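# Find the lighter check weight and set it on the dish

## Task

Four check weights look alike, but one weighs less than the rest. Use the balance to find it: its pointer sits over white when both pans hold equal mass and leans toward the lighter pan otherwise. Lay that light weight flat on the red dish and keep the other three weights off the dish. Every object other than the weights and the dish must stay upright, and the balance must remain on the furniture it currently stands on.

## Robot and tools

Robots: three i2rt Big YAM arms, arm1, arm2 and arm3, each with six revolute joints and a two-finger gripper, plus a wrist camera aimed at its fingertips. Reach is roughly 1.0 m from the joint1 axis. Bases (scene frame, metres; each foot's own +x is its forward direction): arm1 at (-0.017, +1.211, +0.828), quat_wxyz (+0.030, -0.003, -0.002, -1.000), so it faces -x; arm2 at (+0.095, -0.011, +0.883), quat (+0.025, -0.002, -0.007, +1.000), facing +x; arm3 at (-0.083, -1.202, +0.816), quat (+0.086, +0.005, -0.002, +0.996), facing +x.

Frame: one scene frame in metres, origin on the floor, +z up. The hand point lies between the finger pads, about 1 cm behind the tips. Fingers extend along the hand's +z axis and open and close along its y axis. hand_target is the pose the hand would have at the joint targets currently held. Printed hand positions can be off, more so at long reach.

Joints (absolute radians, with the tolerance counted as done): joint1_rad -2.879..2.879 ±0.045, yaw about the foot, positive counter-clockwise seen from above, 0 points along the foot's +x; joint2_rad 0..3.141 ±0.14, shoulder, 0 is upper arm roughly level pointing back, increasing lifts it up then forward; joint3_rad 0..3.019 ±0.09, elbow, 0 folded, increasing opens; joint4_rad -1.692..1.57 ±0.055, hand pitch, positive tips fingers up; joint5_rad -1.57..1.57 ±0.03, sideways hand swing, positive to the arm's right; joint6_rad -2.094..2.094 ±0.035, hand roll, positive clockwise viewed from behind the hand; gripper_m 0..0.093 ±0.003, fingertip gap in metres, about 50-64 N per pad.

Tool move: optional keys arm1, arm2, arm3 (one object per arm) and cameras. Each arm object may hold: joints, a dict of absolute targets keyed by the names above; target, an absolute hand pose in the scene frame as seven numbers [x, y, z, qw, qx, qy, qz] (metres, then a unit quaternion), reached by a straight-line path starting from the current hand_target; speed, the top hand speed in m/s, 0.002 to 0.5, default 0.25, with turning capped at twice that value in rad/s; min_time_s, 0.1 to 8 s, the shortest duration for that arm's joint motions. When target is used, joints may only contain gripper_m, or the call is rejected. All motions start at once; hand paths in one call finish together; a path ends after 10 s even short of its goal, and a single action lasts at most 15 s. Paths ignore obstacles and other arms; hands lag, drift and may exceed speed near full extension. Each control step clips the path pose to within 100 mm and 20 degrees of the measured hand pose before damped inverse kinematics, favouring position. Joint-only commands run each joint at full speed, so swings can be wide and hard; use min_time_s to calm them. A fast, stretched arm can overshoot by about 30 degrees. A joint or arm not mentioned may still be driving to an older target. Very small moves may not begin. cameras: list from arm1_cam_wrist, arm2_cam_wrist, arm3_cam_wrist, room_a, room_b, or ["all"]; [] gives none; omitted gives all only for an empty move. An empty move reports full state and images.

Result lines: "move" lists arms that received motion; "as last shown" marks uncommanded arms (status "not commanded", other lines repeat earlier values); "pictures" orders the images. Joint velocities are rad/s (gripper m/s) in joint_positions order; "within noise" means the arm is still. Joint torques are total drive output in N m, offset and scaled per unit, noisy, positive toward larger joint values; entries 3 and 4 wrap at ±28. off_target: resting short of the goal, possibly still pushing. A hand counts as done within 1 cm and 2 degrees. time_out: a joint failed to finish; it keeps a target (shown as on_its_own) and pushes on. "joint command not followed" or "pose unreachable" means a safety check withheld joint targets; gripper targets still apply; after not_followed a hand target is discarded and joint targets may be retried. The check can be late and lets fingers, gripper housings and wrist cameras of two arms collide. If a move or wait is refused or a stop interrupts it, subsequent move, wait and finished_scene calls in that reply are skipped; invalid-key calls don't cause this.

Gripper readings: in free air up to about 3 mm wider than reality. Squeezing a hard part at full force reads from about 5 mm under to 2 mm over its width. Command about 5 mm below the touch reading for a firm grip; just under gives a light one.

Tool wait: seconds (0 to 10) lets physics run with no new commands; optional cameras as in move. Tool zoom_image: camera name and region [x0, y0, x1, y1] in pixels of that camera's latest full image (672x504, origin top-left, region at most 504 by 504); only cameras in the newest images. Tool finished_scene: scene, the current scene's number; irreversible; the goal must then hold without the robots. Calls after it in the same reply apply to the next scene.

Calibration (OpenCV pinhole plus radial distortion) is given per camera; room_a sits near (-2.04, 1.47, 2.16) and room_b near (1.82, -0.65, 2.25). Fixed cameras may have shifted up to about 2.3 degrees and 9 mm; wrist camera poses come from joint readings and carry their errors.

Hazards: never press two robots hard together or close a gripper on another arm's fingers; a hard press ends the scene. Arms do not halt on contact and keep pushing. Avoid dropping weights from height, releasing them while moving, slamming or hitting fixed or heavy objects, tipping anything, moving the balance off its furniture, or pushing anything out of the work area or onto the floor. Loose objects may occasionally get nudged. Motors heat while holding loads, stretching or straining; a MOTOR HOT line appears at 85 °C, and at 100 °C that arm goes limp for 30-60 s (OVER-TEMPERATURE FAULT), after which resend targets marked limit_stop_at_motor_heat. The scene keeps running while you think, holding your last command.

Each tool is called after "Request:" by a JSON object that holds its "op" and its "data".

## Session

Request:
{"op": "move", "data": {"cameras": ["all"]}}

Scene clock: 0.00 s.
Joint torques (N m): no reading
Heat: arm1: hottest joint2_rad 35 °C; arm2: hottest joint2_rad 29 °C; arm3: hottest joint2_rad 34 °C.
Joint velocities: within noise
arm1.joint_positions: joint1_rad=+0.776 joint2_rad=+0.602 joint3_rad=+1.507 joint4_rad=-1.261 joint5_rad=+0.098 joint6_rad=+0.607 gripper_m=+0.09396
arm1.joint_status: not commanded
arm1.hand: x=-0.1701 y=+1.0659 z=+1.4453 quat_wxyz=(-0.349, -0.815, -0.066, +0.457) (m; scene frame)
arm1.hand_target: x=-0.1672 y=+1.0691 z=+1.4583 quat_wxyz=(-0.357, -0.807, -0.065, +0.466) (m; scene frame)
arm1.hand_status: not commanded
arm2.joint_positions: joint1_rad=+0.021 joint2_rad=+0.603 joint3_rad=+1.379 joint4_rad=-1.633 joint5_rad=-0.031 joint6_rad=+0.148 gripper_m=+0.09396
arm2.joint_status: not commanded
arm2.hand: x=-0.0901 y=-0.0175 z=+1.3638 quat_wxyz=(+0.028, +0.934, -0.076, -0.347) (m; scene frame)
arm2.hand_target: x=-0.0886 y=-0.0177 z=+1.3730 quat_wxyz=(+0.029, +0.930, -0.075, -0.358) (m; scene frame)
arm2.hand_status: not commanded
arm3.joint_positions: joint1_rad=+0.525 joint2_rad=+0.628 joint3_rad=+1.422 joint4_rad=-1.611 joint5_rad=-0.278 joint6_rad=-0.485 gripper_m=+0.09396
arm3.joint_status: not commanded
arm3.hand: x=-0.2389 y=-1.3139 z=+1.3216 quat_wxyz=(+0.100, +0.819, +0.423, -0.374) (m; scene frame)
arm3.hand_target: x=-0.2372 y=-1.3133 z=+1.3292 quat_wxyz=(+0.099, +0.815, +0.422, -0.384) (m; scene frame)
arm3.hand_status: not commanded
pictures: arm1_cam_wrist, arm2_cam_wrist, arm3_cam_wrist, room_a, room_b
camera_calibration:
arm1_cam_wrist: T_world_to_cam=[[-0.42556, 0.75561, -0.49795, -0.15913], [0.81571, 0.08205, -0.57262, 0.91838], [-0.39182, -0.64986, -0.65127, 1.65793]] pos_world=[-0.16724, 1.12232, 1.5264]
arm2_cam_wrist: T_world_to_cam=[[0.10182, 0.98831, -0.1135, 0.18216], [0.9514, -0.13008, -0.27914, 0.5057], [-0.29064, -0.07956, -0.95352, 1.36181]] pos_world=[-0.10389, -0.00589, 1.46035]
arm3_cam_wrist: T_world_to_cam=[[-0.75947, 0.63816, 0.12632, 0.49296], [0.56873, 0.7456, -0.34731, 1.61149], [-0.31582, -0.19193, -0.9292, 0.99182]] pos_world=[-0.22889, -1.32575, 1.41902]

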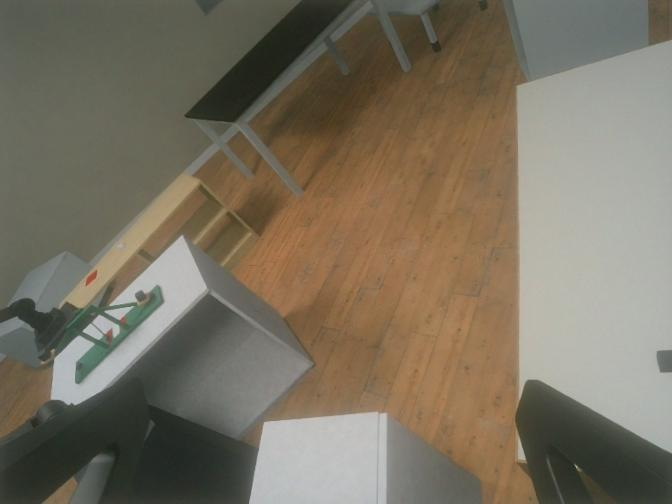

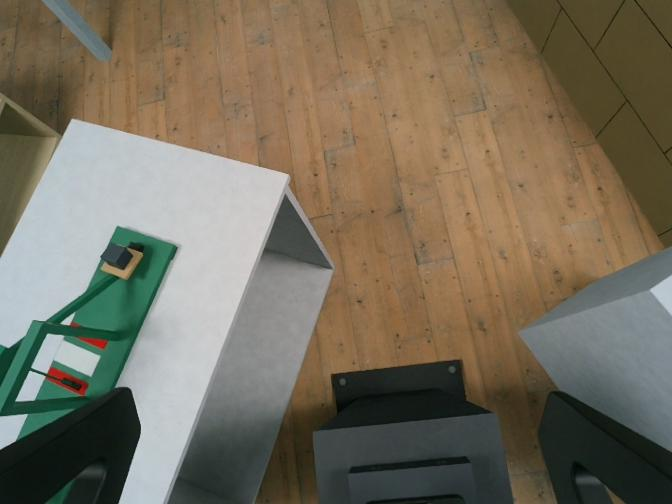

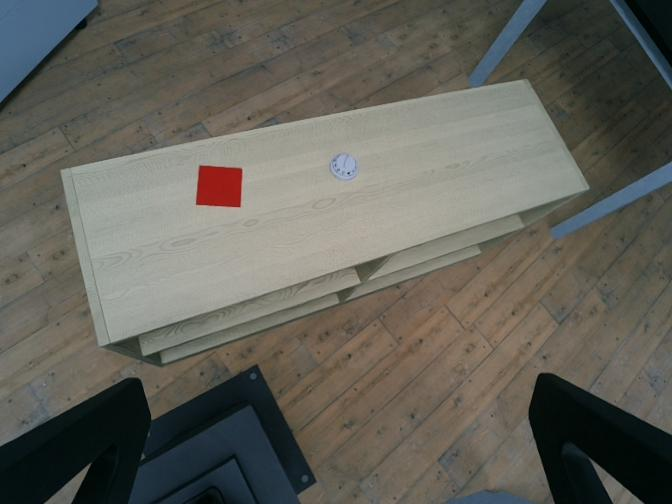

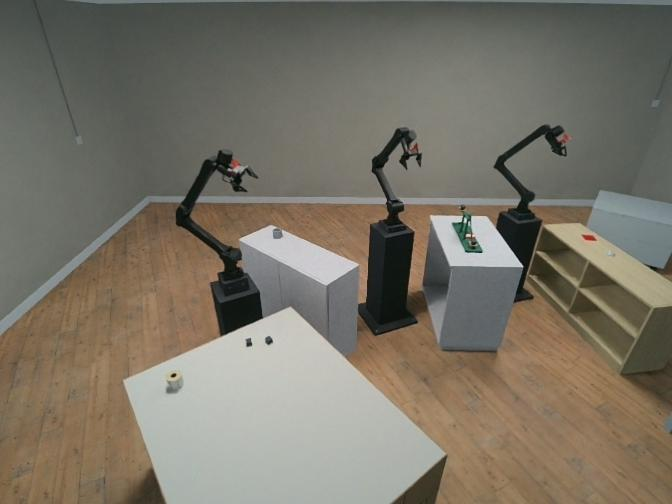

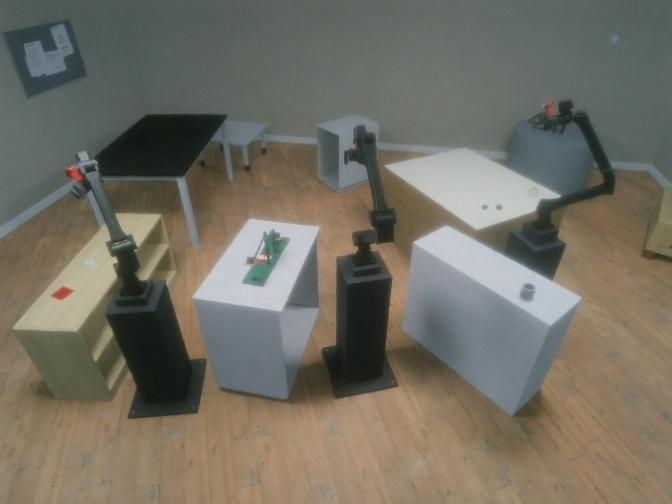

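Request:
{"op": "zoom_image", "data": {"camera": "room_a", "region": [440, 190, 500, 260]}}

Request:
{"op": "zoom_image", "data": {"camera": "room_b", "region": [230, 220, 310, 300]}}

Request:
{"op": "zoom_image", "data": {"camera": "arm1_cam_wrist", "region": [20, 250, 180, 400]}}

Request:
{"op": "zoom_image", "data": {"camera": "arm2_cam_wrist", "region": [0, 200, 200, 420]}}

Scaled by 7.200 from the camera's image (finer frame: 960x720).

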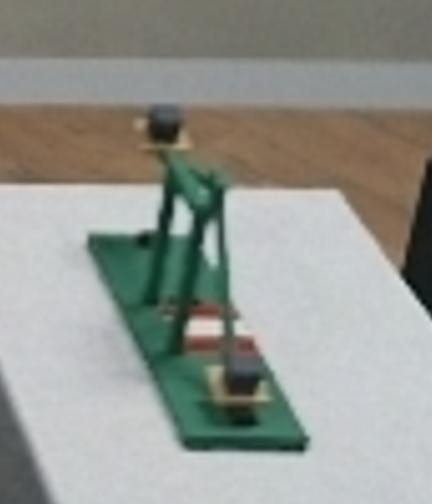

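Scaled by 6.300 from the camera's image (finer frame: 960x720).

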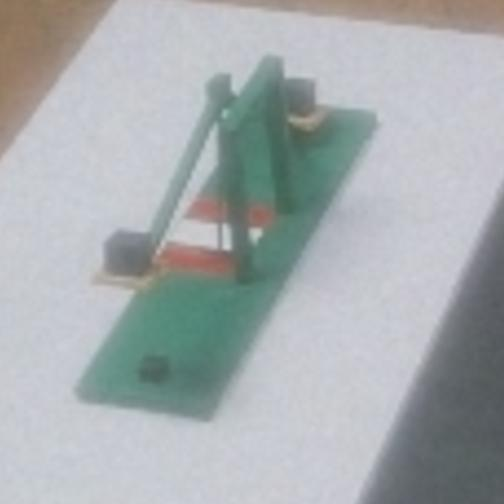

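Scaled by 3.150 from the camera's image (finer frame: 960x720).

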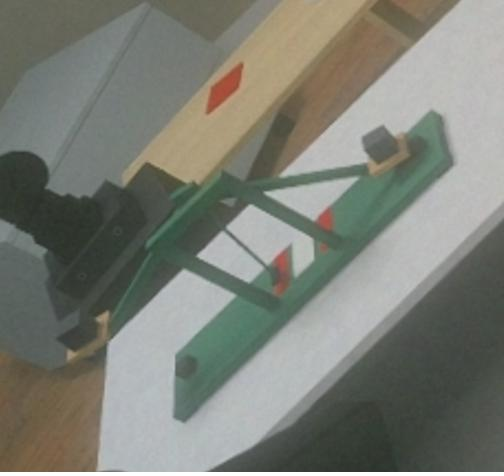

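Scaled by 2.291 from the camera's image (finer frame: 960x720).

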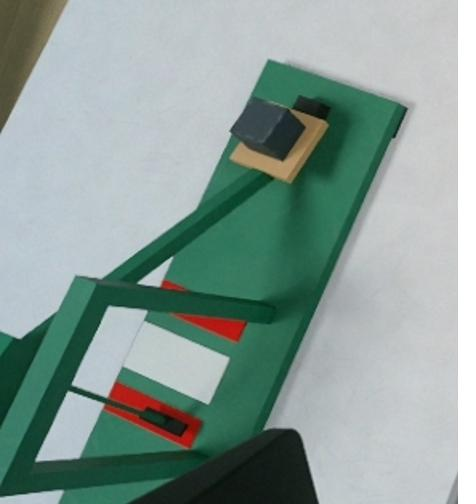

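Request:
{"op": "move", "data": {"arm3": {"target":[-0.42,-1.02,1.18,0.0225,-0.962,0.258,0.084],"speed":0.45}}}

Request:
{"op": "move", "data": {"arm3": {"target":[-0.04,-0.615,1.06,0.075,-0.498,0.863,0.0435],"speed":0.4}, "cameras": ["arm3_cam_wrist","room_a","room_b"]}}

Scene clock: 3.83 s.
Joint torques (N m): arm1=[-0.44 2.61 9.95 2.09 0.06 -0.15] | arm2=[1.49 2.26 10.54 1.72 -0.02 0.07] | arm3=[-1.44 -8.35 11.36 0.5 0.18 0.06]
Heat: arm1: hottest joint2_rad 35 °C; arm2: hottest joint2_rad 29 °C; arm3: hottest joint2_rad 34 °C.
move: arm3 off_target
Joint velocities: within noise
arm1, arm2: as last shown
arm3.joint_positions: joint1_rad=-0.315 joint2_rad=+1.258 joint3_rad=+1.468 joint4_rad=-1.641 joint5_rad=+0.002 joint6_rad=+0.023 gripper_m=+0.09396
arm3.joint_status: not commanded
arm3.hand: x=-0.4136 y=-1.0260 z=+1.1662 quat_wxyz=(-0.019, +0.965, -0.252, -0.073)
arm3.hand_target: x=-0.4195 y=-1.0202 z=+1.1797 quat_wxyz=(-0.022, +0.962, -0.258, -0.084)
arm3.hand_status: off_target (0.016 m and 1.6 deg from the pose sent, 0.373 m and 89.8 deg at the start; a joint's target at an end of its range on 15 of 85 steps)
pictures: none

Scene clock: 6.83 s.
Joint torques (N m): arm1=[-0.32 2.96 9.77 2.07 0.09 -0.14] | arm2=[1.38 2.32 10.56 1.72 -0.02 0.09] | arm3=[-0.85 -15.91 11.6 0.44 0.26 0.03]
Heat: arm1: hottest joint2_rad 35 °C; arm2: hottest joint2_rad 29 °C; arm3: hottest joint2_rad 34 °C.
move: arm3 off_target
Joint velocities: within noise
arm1, arm2: as last shown
arm3.joint_positions: joint1_rad=-1.444 joint2_rad=+1.761 joint3_rad=+1.741 joint4_rad=-1.411 joint5_rad=+0.086 joint6_rad=+0.465 gripper_m=+0.09396
arm3.joint_status: not commanded
arm3.hand: x=-0.0399 y=-0.6278 z=+1.0562 quat_wxyz=(-0.072, +0.502, -0.861, -0.040)
arm3.hand_target: x=-0.0401 y=-0.6154 z=+1.0599 quat_wxyz=(-0.075, +0.498, -0.863, -0.044)
arm3.hand_status: off_target (0.013 m and 0.7 deg from the pose sent, 0.566 m and 90.8 deg at the start)
arm3_cam_wrist: T_world_to_cam=[[0.8548, -0.51889, -0.00811, -0.28034], [-0.4989, -0.82598, 0.2624, -0.77864], [-0.14285, -0.22026, -0.96493, 0.96668]] pos_world=[-0.01073, -0.57569, 1.13482]

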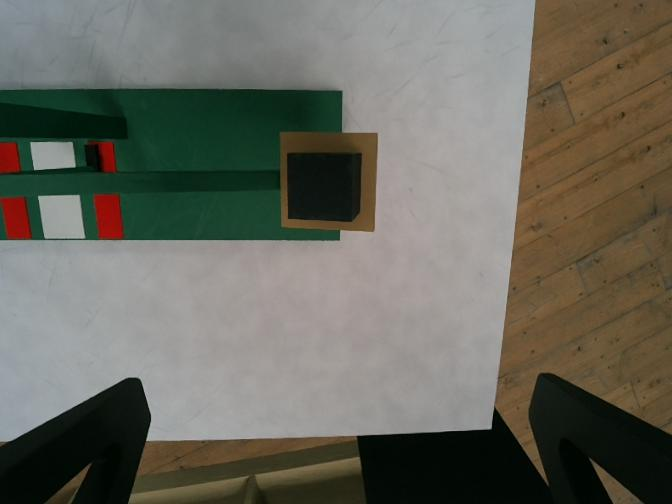

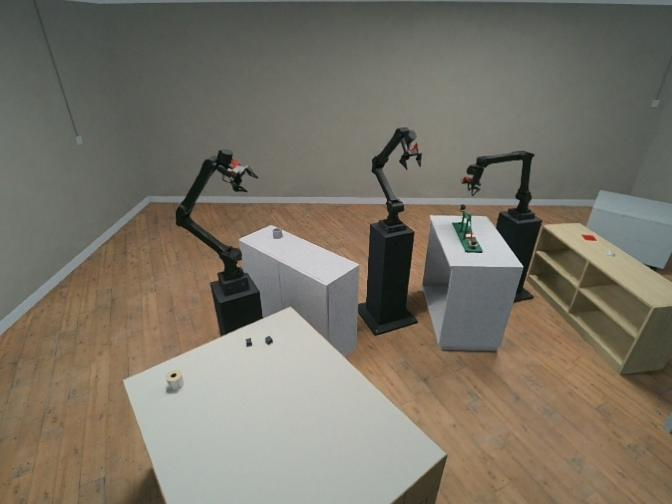

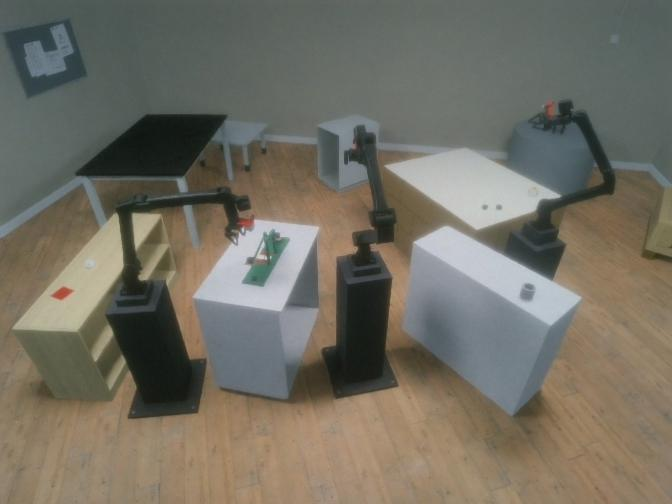

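Request:
{"op": "move", "data": {"arm3": {"target":[-0.03,-0.576,0.955,0.075,-0.498,0.863,0.0435],"speed":0.25,"joints":{"gripper_m":0.07}}, "cameras": ["arm3_cam_wrist"]}}

Scene clock: 8.27 s.
Joint torques (N m): arm1=[-0.67 2.78 9.78 2.07 0.11 -0.15] | arm2=[1.26 2.26 10.54 1.69 -0.03 0.09] | arm3=[-1.49 -17.79 9.24 1.18 0.17 -0.1]
Heat: arm1: hottest joint2_rad 35 °C; arm2: hottest joint2_rad 29 °C; arm3: hottest joint2_rad 35 °C.
move: arm3 done
Joint velocities: within noise
arm1, arm2: as last shown
arm3.joint_positions: joint1_rad=-1.450 joint2_rad=+1.909 joint3_rad=+1.697 joint4_rad=-1.215 joint5_rad=+0.086 joint6_rad=+0.465 gripper_m=+0.07010
arm3.joint_status: all done
arm3.hand: x=-0.0348 y=-0.5837 z=+0.9591 quat_wxyz=(-0.072, +0.498, -0.863, -0.041)
arm3.hand_target: x=-0.0300 y=-0.5763 z=+0.9550 quat_wxyz=(-0.075, +0.498, -0.863, -0.043)
arm3.hand_status: done (0.010 m and 0.4 deg from the pose sent, 0.114 m and 0.7 deg at the start)
arm3_cam_wrist: T_world_to_cam=[[0.85123, -0.5247, -0.00969, -0.26453], [-0.50453, -0.82333, 0.25996, -0.71048], [-0.14438, -0.21639, -0.96557, 0.8862]] pos_world=[-0.00534, -0.53198, 1.03782]

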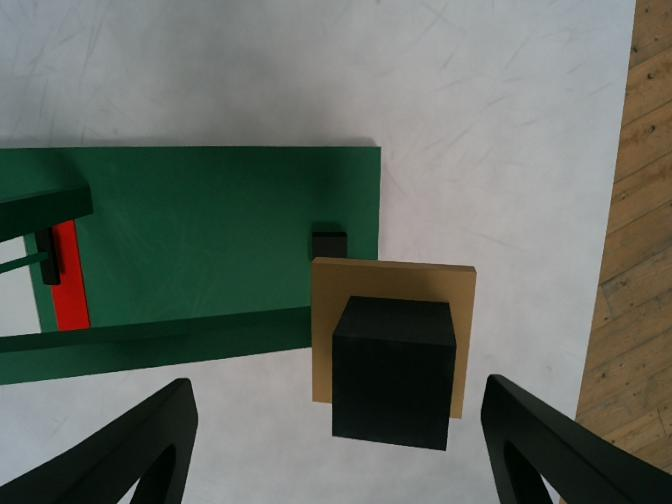

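Request:
{"op": "move", "data": {"arm3": {"target":[-0.021,-0.589,0.917,0.075,-0.498,0.863,0.0435],"speed":0.12}, "cameras": ["arm3_cam_wrist"]}}

Scene clock: 9.73 s.
Joint torques (N m): arm1=[-0.26 3.08 9.76 2.1 0.1 -0.13] | arm2=[1.61 2.37 10.55 1.73 -0.01 0.1] | arm3=[-1.38 -18.73 7.51 1.17 0.08 -0.14]
Heat: arm1: hottest joint2_rad 35 °C; arm2: hottest joint3_rad 30 °C; arm3: hottest joint2_rad 35 °C.
move: arm3 done
Joint velocities: within noise
arm1, arm2: as last shown
arm3.joint_positions: joint1_rad=-1.469 joint2_rad=+1.909 joint3_rad=+1.607 joint4_rad=-1.109 joint5_rad=+0.086 joint6_rad=+0.450 gripper_m=+0.07010
arm3.joint_status: not commanded
arm3.hand: x=-0.0239 y=-0.5891 z=+0.9263 quat_wxyz=(-0.078, +0.496, -0.864, -0.047)
arm3.hand_target: x=-0.0210 y=-0.5891 z=+0.9171 quat_wxyz=(-0.075, +0.498, -0.863, -0.043)
arm3.hand_status: done (0.010 m and 0.5 deg from the pose sent, 0.045 m and 0.4 deg at the start)
arm3_cam_wrist: T_world_to_cam=[[0.84887, -0.52838, -0.01542, -0.27384], [-0.509, -0.82491, 0.24586, -0.68887], [-0.14263, -0.20085, -0.96918, 0.8675]] pos_world=[0.00555, -0.5387, 1.0059]

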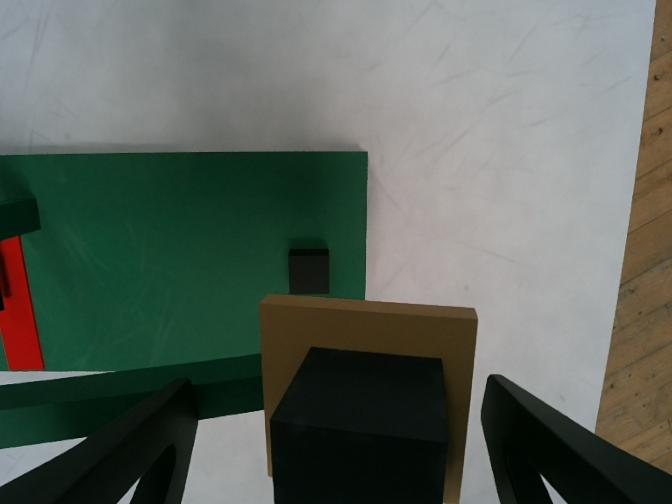

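Request:
{"op": "move", "data": {"arm3": {"target":[-0.017,-0.592,0.906,0.075,-0.498,0.863,0.0435],"speed":0.1}, "cameras": ["arm3_cam_wrist"]}}

Scene clock: 10.93 s.
Joint torques (N m): arm1=[-0.15 2.43 9.77 2.15 0.11 -0.14] | arm2=[1.61 2.26 10.62 1.76 -0.03 0.08] | arm3=[-1.67 -18.55 7.34 1.25 0.04 -0.16]
Heat: arm1: hottest joint2_rad 35 °C; arm2: hottest joint3_rad 30 °C; arm3: hottest joint2_rad 35 °C.
move: arm3 off_target
Joint velocities: within noise
arm1, arm2: as last shown
arm3.joint_positions: joint1_rad=-1.474 joint2_rad=+1.909 joint3_rad=+1.582 joint4_rad=-1.080 joint5_rad=+0.085 joint6_rad=+0.443 gripper_m=+0.07010
arm3.joint_status: not commanded
arm3.hand: x=-0.0212 y=-0.5912 z=+0.9175 quat_wxyz=(-0.079, +0.497, -0.863, -0.048)
arm3.hand_target: x=-0.0172 y=-0.5922 z=+0.9061 quat_wxyz=(-0.075, +0.498, -0.863, -0.043)
arm3.hand_status: off_target (0.012 m and 0.7 deg from the pose sent, 0.022 m and 0.5 deg at the start)
arm3_cam_wrist: T_world_to_cam=[[0.85006, -0.52643, -0.01646, -0.27538], [-0.5074, -0.8269, 0.24247, -0.68512], [-0.14125, -0.19776, -0.97002, 0.86154]] pos_world=[0.00815, -0.54111, 0.9973]

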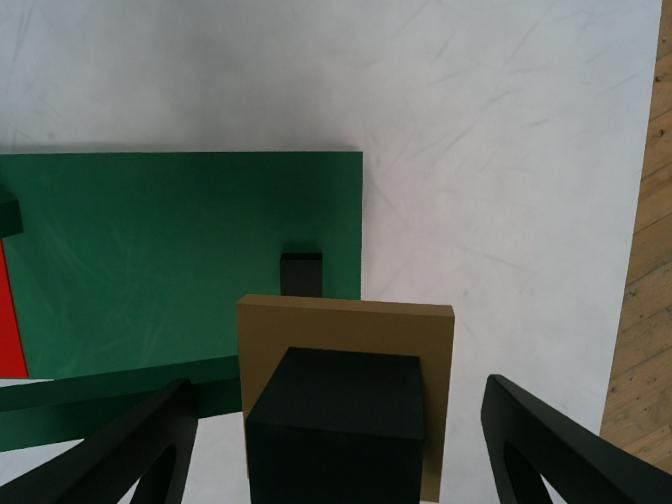

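Request:
{"op": "move", "data": {"arm3": {"joints":{"gripper_m":0.022}}, "cameras": ["arm3_cam_wrist"]}}

Scene clock: 11.97 s.
Joint torques (N m): arm1=[-0.26 2.61 9.74 2 0.09 -0.15] | arm2=[1.38 2.26 10.61 1.74 -0.02 0.08] | arm3=[-0.32 -18.49 7.64 1.18 0.06 -0.12]
Heat: arm1: hottest joint2_rad 35 °C; arm2: hottest joint3_rad 30 °C; arm3: hottest joint2_rad 35 °C.
move: arm3 off_target
Joint velocities: within noise
arm1, arm2: as last shown
arm3.joint_positions: joint1_rad=-1.489 joint2_rad=+1.909 joint3_rad=+1.576 joint4_rad=-1.079 joint5_rad=+0.085 joint6_rad=+0.442 gripper_m=+0.03155
arm3.joint_status: gripper_m off_target (ended at +0.03158, target +0.02200)
arm3.hand: x=-0.0124 y=-0.5943 z=+0.9148 quat_wxyz=(-0.077, +0.491, -0.867, -0.045)
arm3.hand_target: x=-0.0171 y=-0.5922 z=+0.9061 quat_wxyz=(-0.075, +0.498, -0.863, -0.044)
arm3.hand_status: not commanded
arm3_cam_wrist: T_world_to_cam=[[0.84259, -0.53837, -0.01421, -0.29366], [-0.51873, -0.81837, 0.24737, -0.68208], [-0.1448, -0.20106, -0.96882, 0.85646]] pos_world=[0.01764, -0.54409, 0.9943]

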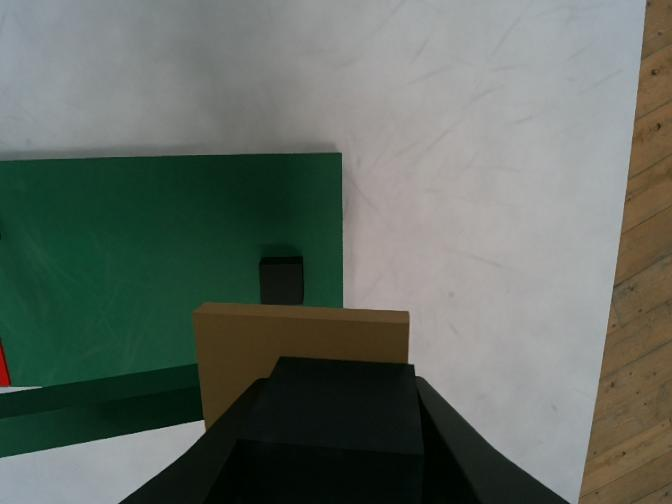

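Request:
{"op": "move", "data": {"arm3": {"target":[-0.012,-0.595,1.12,0.077,-0.491,0.867,0.045],"speed":0.3}, "cameras": ["arm3_cam_wrist"]}}

Request:
{"op": "move", "data": {"arm3": {"target":[-0.5,-1.0,1.12,0.0225,-0.962,0.258,0.084],"speed":0.45}}}

Request:
{"op": "move", "data": {"arm3": {"target":[-0.38,-1.69,0.9,-0.0435,-0.863,-0.498,0.075],"speed":0.45}, "cameras": ["arm3_cam_wrist","room_a","room_b"]}}

Scene clock: 14.00 s.
Joint torques (N m): arm1=[-0.38 2.9 9.87 2.09 0.09 -0.13] | arm2=[1.61 2.14 10.52 1.8 -0.02 0.08] | arm3=[-0.79 -16.85 11.97 0.72 0.15 -0.01]
Heat: arm1: hottest joint2_rad 35 °C; arm2: hottest joint3_rad 31 °C; arm3: hottest joint2_rad 35 °C.
move: arm3 off_target
Joint velocities: within noise
arm1, arm2: as last shown
arm3.joint_positions: joint1_rad=-1.488 joint2_rad=+1.838 joint3_rad=+2.004 joint4_rad=-1.595 joint5_rad=+0.085 joint6_rad=+0.442 gripper_m=+0.03155
arm3.joint_status: not commanded
arm3.hand: x=-0.0119 y=-0.6079 z=+1.1153 quat_wxyz=(-0.073, +0.492, -0.867, -0.039)
arm3.hand_target: x=-0.0120 y=-0.5956 z=+1.1199 quat_wxyz=(-0.077, +0.491, -0.867, -0.046)
arm3.hand_status: off_target (0.014 m and 0.9 deg from the pose sent, 0.205 m and 0.1 deg at the start; pose on its path clipped on 9 of 51 steps)
arm3_cam_wrist: T_world_to_cam=[[0.84286, -0.5381, -0.00676, -0.30674], [-0.51795, -0.81458, 0.26112, -0.75559], [-0.14601, -0.21659, -0.96528, 1.03461]] pos_world=[0.01825, -0.55646, 1.19392]

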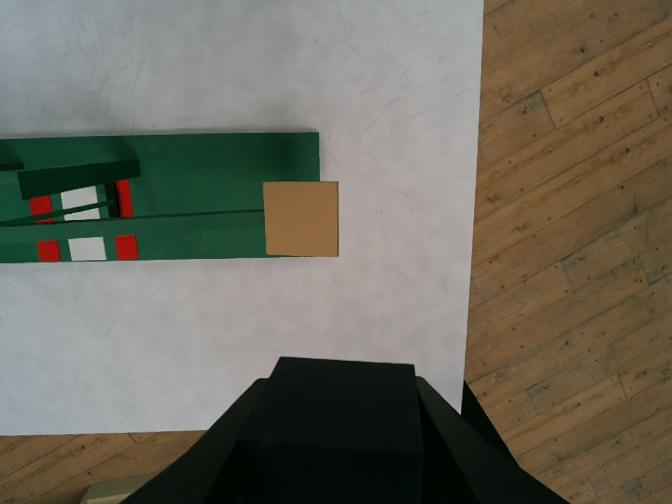

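Scene clock: 16.80 s.
Joint torques (N m): arm1=[-0.73 2.96 9.72 2.17 0.09 -0.13] | arm2=[1.61 2.2 10.56 1.77 -0.02 0.08] | arm3=[-1.38 -11.4 12.05 0.94 0.11 -0.13]
Heat: arm1: hottest joint3_rad 36 °C; arm2: hottest joint3_rad 31 °C; arm3: hottest joint2_rad 36 °C.
move: arm3 off_target
Joint velocities: within noise
arm1.joint_positions: joint1_rad=+0.776 joint2_rad=+0.602 joint3_rad=+1.507 joint4_rad=-1.261 joint5_rad=+0.098 joint6_rad=+0.607 gripper_m=+0.09396
arm1.joint_status: not commanded
arm1.hand: x=-0.1701 y=+1.0659 z=+1.4453 quat_wxyz=(-0.349, -0.815, -0.066, +0.457)
arm1.hand_target: x=-0.1672 y=+1.0691 z=+1.4583 quat_wxyz=(-0.357, -0.807, -0.065, +0.466)
arm1.hand_status: not commanded
arm2.joint_positions: joint1_rad=+0.021 joint2_rad=+0.603 joint3_rad=+1.379 joint4_rad=-1.633 joint5_rad=-0.031 joint6_rad=+0.148 gripper_m=+0.09396
arm2.joint_status: not commanded
arm2.hand: x=-0.0901 y=-0.0175 z=+1.3638 quat_wxyz=(+0.028, +0.934, -0.076, -0.347)
arm2.hand_target: x=-0.0886 y=-0.0177 z=+1.3730 quat_wxyz=(+0.029, +0.930, -0.075, -0.358)
arm2.hand_status: not commanded
arm3.joint_positions: joint1_rad=-0.270 joint2_rad=+1.435 joint3_rad=+1.474 joint4_rad=-1.487 joint5_rad=+0.012 joint6_rad=+0.087 gripper_m=+0.03155
arm3.joint_status: not commanded
arm3.hand: x=-0.4861 y=-1.0085 z=+1.1050 quat_wxyz=(-0.018, +0.963, -0.261, -0.064)
arm3.hand_target: x=-0.4991 y=-1.0003 z=+1.1199 quat_wxyz=(-0.023, +0.962, -0.258, -0.084)
arm3.hand_status: off_target (0.022 m and 2.3 deg from the pose sent, 0.626 m and 90.9 deg at the start)
pictures: none

Scene clock: 19.60 s.
Joint torques (N m): arm1=[-0.44 2.9 9.87 2.09 0.09 -0.1] | arm2=[1.61 2.2 10.52 1.7 -0.02 0.08] | arm3=[-1.85 -15.79 11.06 0.47 -0.03 -0.12]
Heat: arm1: hottest joint3_rad 36 °C; arm2: hottest joint3_rad 32 °C; arm3: hottest joint2_rad 36 °C.
move: arm3 off_target
Joint velocities: within noise
arm1, arm2: as last shown
arm3.joint_positions: joint1_rad=+1.197 joint2_rad=+1.789 joint3_rad=+1.350 joint4_rad=-0.973 joint5_rad=-0.014 joint6_rad=-0.016 gripper_m=+0.03156
arm3.joint_status: not commanded
arm3.hand: x=-0.3688 y=-1.6773 z=+0.8944 quat_wxyz=(+0.040, +0.864, +0.497, -0.068)
arm3.hand_target: x=-0.3796 y=-1.6894 z=+0.9002 quat_wxyz=(+0.044, +0.863, +0.498, -0.075)
arm3.hand_status: off_target (0.018 m and 0.9 deg from the pose sent, 0.719 m and 90.3 deg at the start; pose on its path clipped on 6 of 84 steps)
arm3_cam_wrist: T_world_to_cam=[[-0.84888, 0.52847, -0.01135, 0.58626], [0.50658, 0.81947, 0.26803, 1.35855], [0.15094, 0.22178, -0.96334, 1.38073]] pos_world=[-0.39897, -1.72933, 0.97263]

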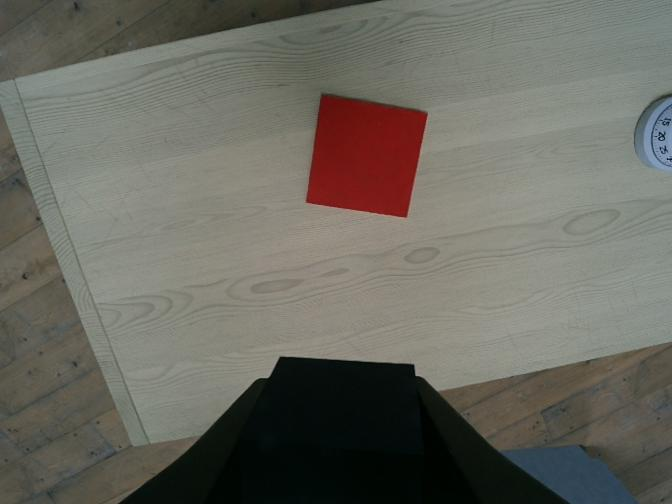

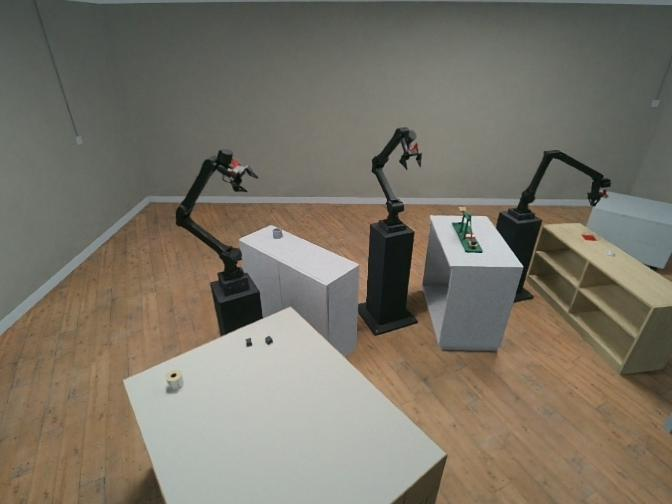

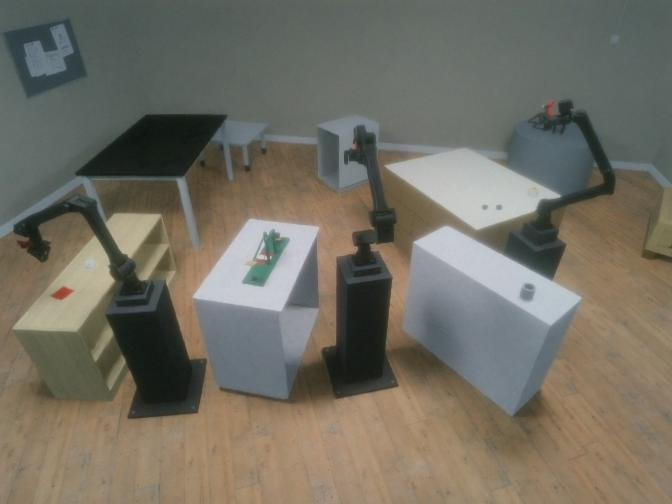

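Request:
{"op": "move", "data": {"arm3": {"target":[-0.423,-1.719,0.73,-0.0435,-0.863,-0.498,0.075],"speed":0.25}, "cameras": ["arm3_cam_wrist"]}}

Scene clock: 21.63 s.
Joint torques (N m): arm1=[-0.38 3.25 9.81 2.15 0.09 -0.14] | arm2=[1.49 2.32 10.52 1.69 -0.02 0.1] | arm3=[-1.9 -19.31 9.06 1.11 -0.07 -0.12]
Heat: arm1: hottest joint3_rad 37 °C; arm2: hottest joint3_rad 32 °C; arm3: hottest joint2_rad 36 °C.
move: arm3 off_target
Joint velocities: within noise
arm1, arm2: as last shown
arm3.joint_positions: joint1_rad=+1.164 joint2_rad=+2.140 joint3_rad=+1.401 joint4_rad=-0.691 joint5_rad=-0.018 joint6_rad=-0.049 gripper_m=+0.03156
arm3.joint_status: not commanded
arm3.hand: x=-0.4098 y=-1.7050 z=+0.7263 quat_wxyz=(+0.035, +0.865, +0.497, -0.061)
arm3.hand_target: x=-0.4226 y=-1.7184 z=+0.7304 quat_wxyz=(+0.043, +0.863, +0.498, -0.075)
arm3.hand_status: off_target (0.020 m and 1.9 deg from the pose sent, 0.178 m and 0.9 deg at the start)
arm3_cam_wrist: T_world_to_cam=[[-0.84905, 0.5282, -0.01103, 0.5635], [0.50368, 0.81558, 0.28485, 1.42704], [0.15946, 0.2363, -0.95851, 1.25584]] pos_world=[-0.44058, -1.75826, 0.80345]

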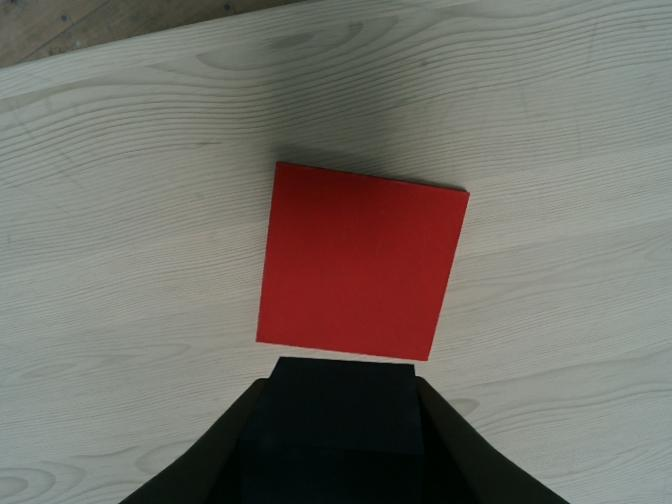

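Request:
{"op": "move", "data": {"arm3": {"target":[-0.426,-1.716,0.648,-0.0435,-0.863,-0.498,0.075],"speed":0.2}, "cameras": ["arm3_cam_wrist"]}}

Request:
{"op": "move", "data": {"arm3": {"target":[-0.426,-1.716,0.636,-0.0435,-0.863,-0.498,0.075],"speed":0.06}, "cameras": ["arm3_cam_wrist"]}}

Scene clock: 23.37 s.
Joint torques (N m): arm1=[-0.09 2.67 9.74 2.21 0.09 -0.14] | arm2=[1.49 2.32 10.5 1.72 -0.03 0.09] | arm3=[-2.02 -20.25 8.01 1.18 -0.07 -0.13]
Heat: arm1: hottest joint3_rad 37 °C; arm2: hottest joint3_rad 32 °C; arm3: hottest joint2_rad 36 °C.
move: arm3 off_target
Joint velocities: within noise
arm1, arm2: as last shown
arm3.joint_positions: joint1_rad=+1.159 joint2_rad=+2.292 joint3_rad=+1.409 joint4_rad=-0.547 joint5_rad=-0.020 joint6_rad=-0.055 gripper_m=+0.03156
arm3.joint_status: not commanded
arm3.hand: x=-0.4128 y=-1.7029 z=+0.6455 quat_wxyz=(+0.036, +0.865, +0.498, -0.061)
arm3.hand_target: x=-0.4259 y=-1.7156 z=+0.6487 quat_wxyz=(+0.043, +0.863, +0.498, -0.075)
arm3.hand_status: off_target (0.019 m and 1.9 deg from the pose sent, 0.081 m and 1.9 deg at the start)
arm3_cam_wrist: T_world_to_cam=[[-0.8495, 0.52746, -0.01141, 0.55771], [0.5029, 0.81611, 0.2847, 1.45053], [0.15948, 0.23612, -0.95855, 1.17819]] pos_world=[-0.44359, -1.75616, 0.72275]

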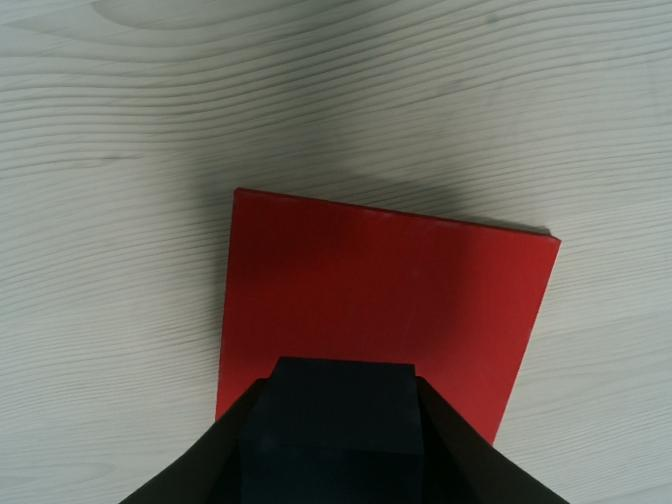

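Scene clock: 24.40 s.
Joint torques (N m): arm1=[0.21 2.55 9.72 1.98 0.11 -0.17] | arm2=[1.49 2.26 10.54 1.72 -0.03 0.07] | arm3=[-1.85 -18.9 8.17 1.25 -0.07 -0.13]
Heat: arm1: hottest joint3_rad 37 °C; arm2: hottest joint3_rad 33 °C; arm3: hottest joint2_rad 36 °C.
move: arm3 off_target
Joint velocities: within noise
arm1, arm2: as last shown
arm3.joint_positions: joint1_rad=+1.159 joint2_rad=+2.297 joint3_rad=+1.411 joint4_rad=-0.529 joint5_rad=-0.020 joint6_rad=-0.055 gripper_m=+0.03156
arm3.joint_status: not commanded
arm3.hand: x=-0.4153 y=-1.7066 z=+0.6445 quat_wxyz=(+0.039, +0.864, +0.497, -0.068)
arm3.hand_target: x=-0.4258 y=-1.7154 z=+0.6365 quat_wxyz=(+0.043, +0.863, +0.498, -0.075)
arm3.hand_status: off_target (0.017 m and 1.0 deg from the pose sent, 0.021 m and 1.9 deg at the start)
arm3_cam_wrist: T_world_to_cam=[[-0.84966, 0.52722, -0.01094, 0.5568], [0.50527, 0.81986, 0.26932, 1.47241], [0.15097, 0.2233, -0.96299, 1.15587]] pos_world=[-0.44537, -1.75883, 0.72263]

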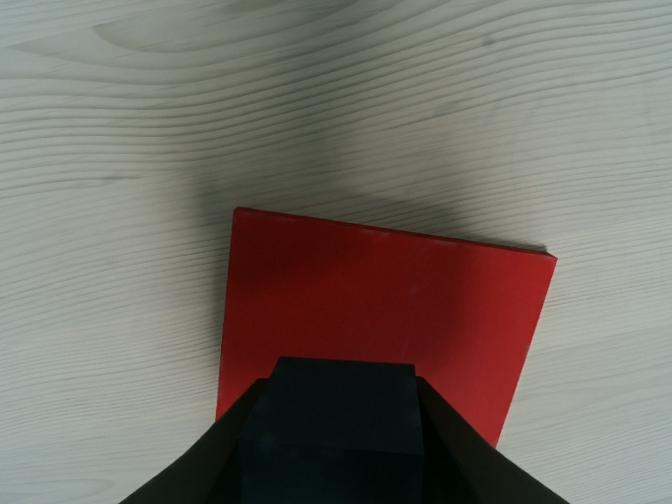

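Request:
{"op": "move", "data": {"arm3": {"target":[-0.426,-1.716,0.628,-0.0435,-0.863,-0.498,0.075],"speed":0.06}, "cameras": ["arm3_cam_wrist"]}}

Scene clock: 25.63 s.
Joint torques (N m): arm1=[-0.32 2.9 9.66 2.03 0.08 -0.16] | arm2=[1.67 2.37 10.54 1.76 -0.03 0.07] | arm3=[-1.9 -19.08 7.95 1.25 -0.07 -0.12]
Heat: arm1: hottest joint3_rad 37 °C; arm2: hottest joint3_rad 33 °C; arm3: hottest joint2_rad 36 °C.
move: arm3 off_target
Joint velocities: within noise
arm1, arm2: as last shown
arm3.joint_positions: joint1_rad=+1.159 joint2_rad=+2.315 joint3_rad=+1.416 joint4_rad=-0.516 joint5_rad=-0.020 joint6_rad=-0.055 gripper_m=+0.03156
arm3.joint_status: not commanded
arm3.hand: x=-0.4155 y=-1.7068 z=+0.6357 quat_wxyz=(+0.039, +0.864, +0.497, -0.068)
arm3.hand_target: x=-0.4258 y=-1.7155 z=+0.6285 quat_wxyz=(+0.044, +0.863, +0.498, -0.075)
arm3.hand_status: off_target (0.016 m and 1.0 deg from the pose sent, 0.022 m and 1.0 deg at the start)
arm3_cam_wrist: T_world_to_cam=[[-0.84967, 0.5272, -0.01096, 0.55661], [0.50519, 0.81979, 0.26968, 1.47463], [0.15117, 0.2236, -0.96289, 1.14802]] pos_world=[-0.44557, -1.75903, 0.71383]

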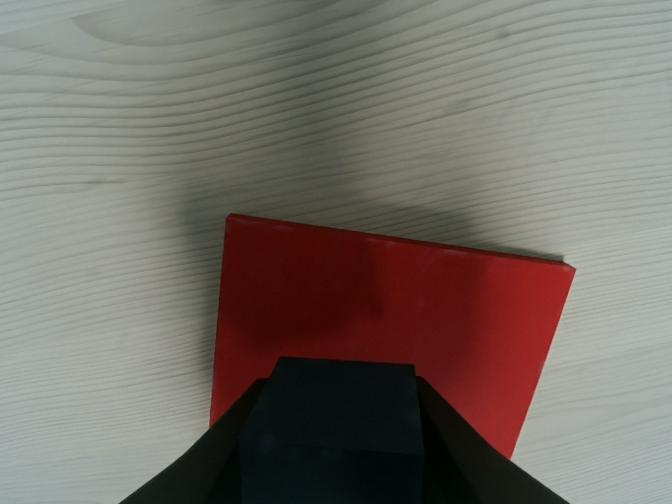

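Request:
{"op": "move", "data": {"arm3": {"target":[-0.433,-1.717,0.619,-0.0435,-0.863,-0.498,0.075],"speed":0.06}, "cameras": ["arm3_cam_wrist"]}}

Request:
{"op": "move", "data": {"arm3": {"target":[-0.433,-1.717,0.611,-0.0435,-0.863,-0.498,0.075],"speed":0.06}, "cameras": ["arm3_cam_wrist"]}}

Scene clock: 27.00 s.
Joint torques (N m): arm1=[-0.09 3.14 9.77 1.99 0.1 -0.14] | arm2=[1.67 2.49 10.56 1.76 -0.02 0.09] | arm3=[-1.85 -19.25 7.95 1.18 -0.07 -0.11]
Heat: arm1: hottest joint3_rad 37 °C; arm2: hottest joint3_rad 33 °C; arm3: hottest joint2_rad 37 °C.
move: arm3 off_target
Joint velocities: within noise
arm1, arm2: as last shown
arm3.joint_positions: joint1_rad=+1.150 joint2_rad=+2.340 joint3_rad=+1.439 joint4_rad=-0.512 joint5_rad=-0.021 joint6_rad=-0.063 gripper_m=+0.03156
arm3.joint_status: not commanded
arm3.hand: x=-0.4228 y=-1.7084 z=+0.6274 quat_wxyz=(+0.039, +0.864, +0.497, -0.069)
arm3.hand_target: x=-0.4326 y=-1.7165 z=+0.6195 quat_wxyz=(+0.043, +0.863, +0.498, -0.075)
arm3.hand_status: off_target (0.016 m and 0.9 deg from the pose sent, 0.026 m and 1.0 deg at the start)
arm3_cam_wrist: T_world_to_cam=[[-0.84935, 0.52772, -0.01075, 0.552], [0.50605, 0.81993, 0.26765, 1.48382], [0.15005, 0.22189, -0.96346, 1.13844]] pos_world=[-0.45287, -1.76053, 0.70563]

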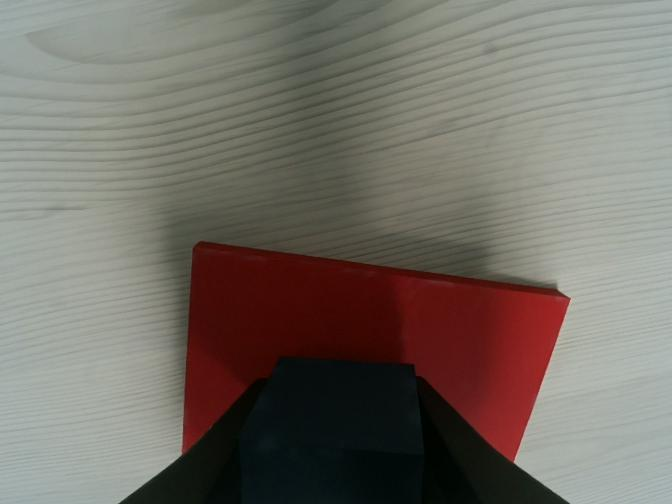

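Scene clock: 27.97 s.
Joint torques (N m): arm1=[-0.56 2.9 9.83 2.06 0.07 -0.15] | arm2=[1.61 2.37 10.56 1.78 -0.03 0.09] | arm3=[-1.9 -18.78 7.94 1.28 -0.06 -0.13]
Heat: arm1: hottest joint3_rad 37 °C; arm2: hottest joint3_rad 33 °C; arm3: hottest joint2_rad 37 °C.
move: arm3 off_target
Joint velocities: within noise
arm1, arm2: as last shown
arm3.joint_positions: joint1_rad=+1.150 joint2_rad=+2.349 joint3_rad=+1.444 joint4_rad=-0.502 joint5_rad=-0.021 joint6_rad=-0.063 gripper_m=+0.03156
arm3.joint_status: not commanded
arm3.hand: x=-0.4244 y=-1.7103 z=+0.6241 quat_wxyz=(+0.041, +0.864, +0.497, -0.071)
arm3.hand_target: x=-0.4327 y=-1.7163 z=+0.6114 quat_wxyz=(+0.043, +0.863, +0.498, -0.075)
arm3.hand_status: off_target (0.017 m and 0.5 deg from the pose sent, 0.021 m and 0.9 deg at the start)
arm3_cam_wrist: T_world_to_cam=[[-0.84942, 0.52761, -0.01077, 0.55146], [0.50685, 0.82134, 0.26174, 1.49347], [0.14694, 0.21687, -0.96508, 1.12705]] pos_world=[-0.45416, -1.76202, 0.70272]

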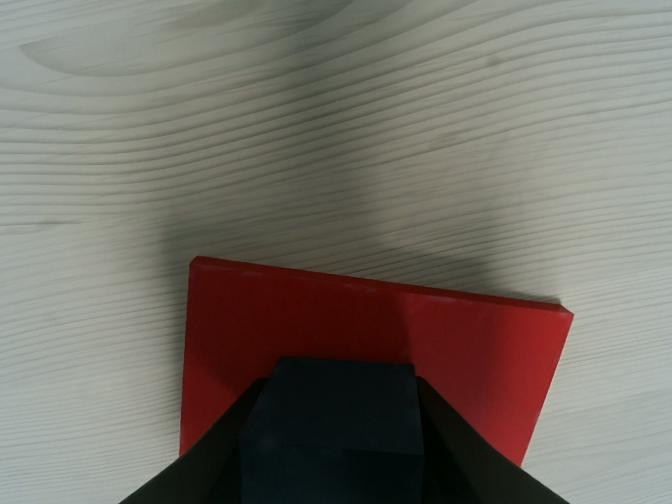

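Request:
{"op": "move", "data": {"arm3": {"target":[-0.433,-1.717,0.604,-0.0435,-0.863,-0.498,0.075],"speed":0.06}, "cameras": ["arm3_cam_wrist"]}}

Scene clock: 29.03 s.
Joint torques (N m): arm1=[0.15 3.02 9.69 2.15 0.08 -0.14] | arm2=[1.55 2.26 10.55 1.72 -0.03 0.07] | arm3=[-1.9 -17.96 8.14 1.54 -0.05 -0.12]
Heat: arm1: hottest joint3_rad 37 °C; arm2: hottest joint3_rad 33 °C; arm3: hottest joint2_rad 37 °C.
move: arm3 off_target
Joint velocities: within noise
arm1.joint_positions: joint1_rad=+0.776 joint2_rad=+0.602 joint3_rad=+1.507 joint4_rad=-1.261 joint5_rad=+0.098 joint6_rad=+0.607 gripper_m=+0.09396
arm1.joint_status: not commanded
arm1.hand: x=-0.1701 y=+1.0659 z=+1.4453 quat_wxyz=(-0.349, -0.815, -0.066, +0.457)
arm1.hand_target: x=-0.1672 y=+1.0691 z=+1.4583 quat_wxyz=(-0.357, -0.807, -0.065, +0.466)
arm1.hand_status: not commanded
arm2.joint_positions: joint1_rad=+0.021 joint2_rad=+0.603 joint3_rad=+1.379 joint4_rad=-1.633 joint5_rad=-0.031 joint6_rad=+0.148 gripper_m=+0.09396
arm2.joint_status: not commanded
arm2.hand: x=-0.0901 y=-0.0175 z=+1.3638 quat_wxyz=(+0.028, +0.934, -0.076, -0.347)
arm2.hand_target: x=-0.0886 y=-0.0177 z=+1.3730 quat_wxyz=(+0.029, +0.930, -0.075, -0.358)
arm2.hand_status: not commanded
arm3.joint_positions: joint1_rad=+1.150 joint2_rad=+2.350 joint3_rad=+1.444 joint4_rad=-0.497 joint5_rad=-0.021 joint6_rad=-0.064 gripper_m=+0.03156
arm3.joint_status: not commanded
arm3.hand: x=-0.4249 y=-1.7112 z=+0.6238 quat_wxyz=(+0.042, +0.863, +0.497, -0.073)
arm3.hand_target: x=-0.4324 y=-1.7159 z=+0.6047 quat_wxyz=(+0.043, +0.863, +0.498, -0.075)
arm3.hand_status: off_target (0.022 m and 0.3 deg from the pose sent, 0.023 m and 0.5 deg at the start)
arm3_cam_wrist: T_world_to_cam=[[-0.84991, 0.52681, -0.01094, 0.55], [0.50665, 0.82274, 0.25769, 1.49934], [0.14475, 0.21348, -0.96617, 1.121]] pos_world=[-0.45446, -1.76261, 0.70272]

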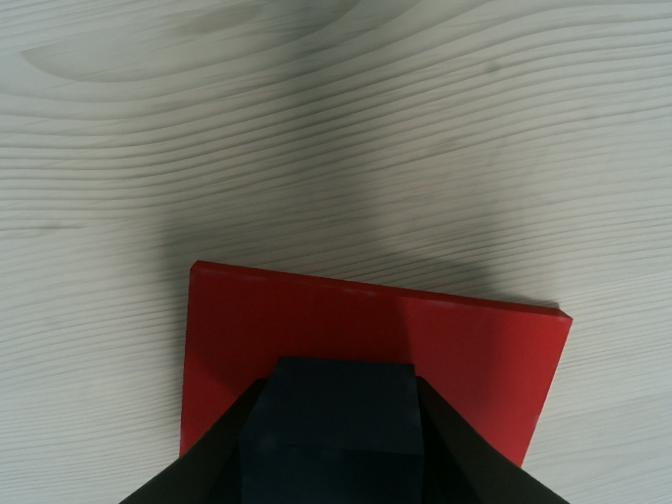

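Request:
{"op": "move", "data": {"arm3": {"joints":{"gripper_m":0.07}}}}

Request:
{"op": "move", "data": {"arm3": {"target":[-0.43,-1.70,0.8,-0.0435,-0.863,-0.498,0.075],"speed":0.25}, "cameras": ["arm3_cam_wrist","room_a","room_b"]}}

Request:
{"op": "zoom_image", "data": {"camera": "room_b", "region": [230, 220, 330, 300]}}

Scene clock: 29.90 s.
Joint torques (N m): arm1=[-0.38 3.25 9.76 2.14 0.07 -0.18] | arm2=[1.61 2.32 10.52 1.74 -0.03 0.1] | arm3=[-1.49 -18.26 7.42 1.21 -0.07 -0.11]
Heat: arm1: hottest joint3_rad 37 °C; arm2: hottest joint3_rad 33 °C; arm3: hottest joint2_rad 37 °C.
move: arm3 done
Joint velocities: within noise
arm1, arm2: as last shown
arm3.joint_positions: joint1_rad=+1.147 joint2_rad=+2.353 joint3_rad=+1.454 joint4_rad=-0.489 joint5_rad=-0.021 joint6_rad=-0.065 gripper_m=+0.06983
arm3.joint_status: all done
arm3.hand: x=-0.4300 y=-1.7154 z=+0.6250 quat_wxyz=(+0.045, +0.864, +0.496, -0.080)
arm3.hand_target: x=-0.4321 y=-1.7159 z=+0.6046 quat_wxyz=(+0.044, +0.863, +0.498, -0.075)
arm3.hand_status: not commanded
pictures: none

Scene clock: 31.47 s.
Joint torques (N m): arm1=[-0.67 2.9 9.96 2.1 0.09 -0.14] | arm2=[1.26 2.43 10.56 1.73 -0.04 0.09] | arm3=[-1.85 -19.49 7.38 0.35 -0.08 -0.11]
Heat: arm1: hottest joint3_rad 38 °C; arm2: hottest joint3_rad 34 °C; arm3: hottest joint2_rad 37 °C.
move: arm3 done
Joint velocities: within noise
arm1, arm2: as last shown
arm3.joint_positions: joint1_rad=+1.135 joint2_rad=+2.017 joint3_rad=+1.422 joint4_rad=-0.796 joint5_rad=-0.024 joint6_rad=-0.078 gripper_m=+0.06993
arm3.joint_status: not commanded
arm3.hand: x=-0.4272 y=-1.7022 z=+0.8015 quat_wxyz=(+0.045, +0.863, +0.497, -0.079)
arm3.hand_target: x=-0.4300 y=-1.6999 z=+0.8000 quat_wxyz=(+0.044, +0.863, +0.498, -0.075)
arm3.hand_status: done (0.004 m and 0.5 deg from the pose sent, 0.176 m and 0.7 deg at the start)
arm3_cam_wrist: T_world_to_cam=[[-0.84952, 0.52746, -0.01018, 0.5459], [0.5092, 0.82486, 0.2456, 1.46174], [0.13794, 0.20346, -0.96932, 1.27362]] pos_world=[-0.45625, -1.7528, 0.8811]

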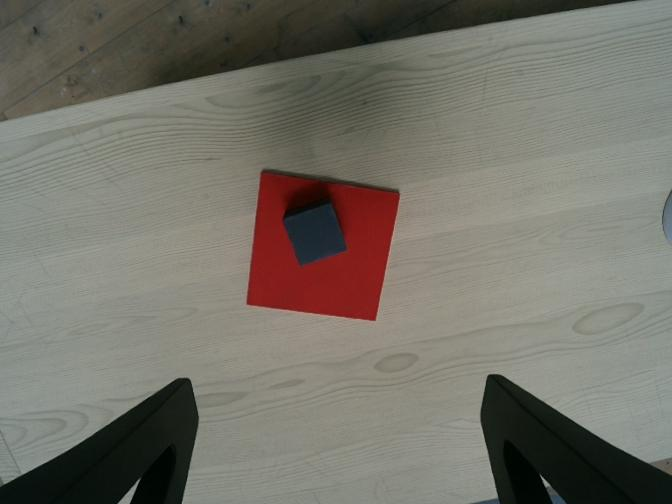

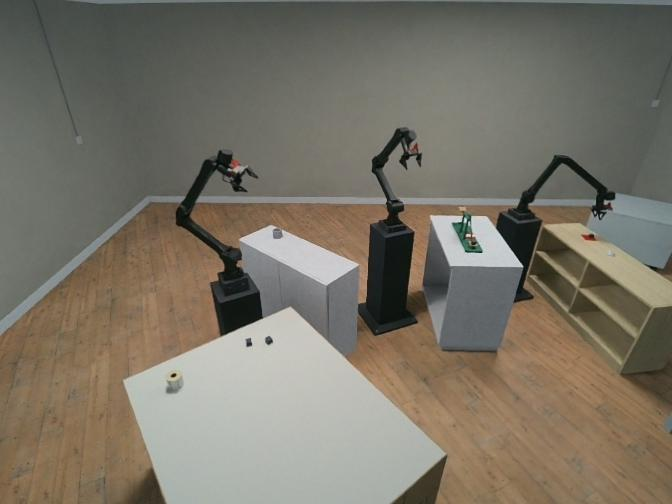

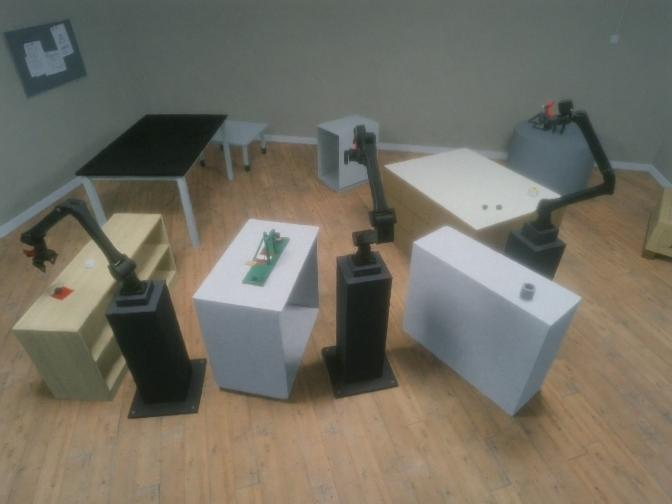

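Scaled by 5.040 from the camera's image (finer frame: 960x720).

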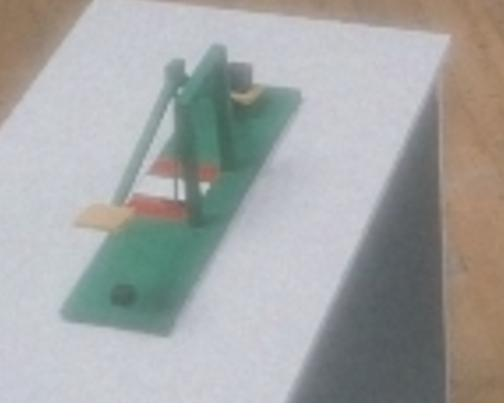

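Request:
{"op": "finished_scene", "data": {"scene": 2}}

The scene is finished: the task was done.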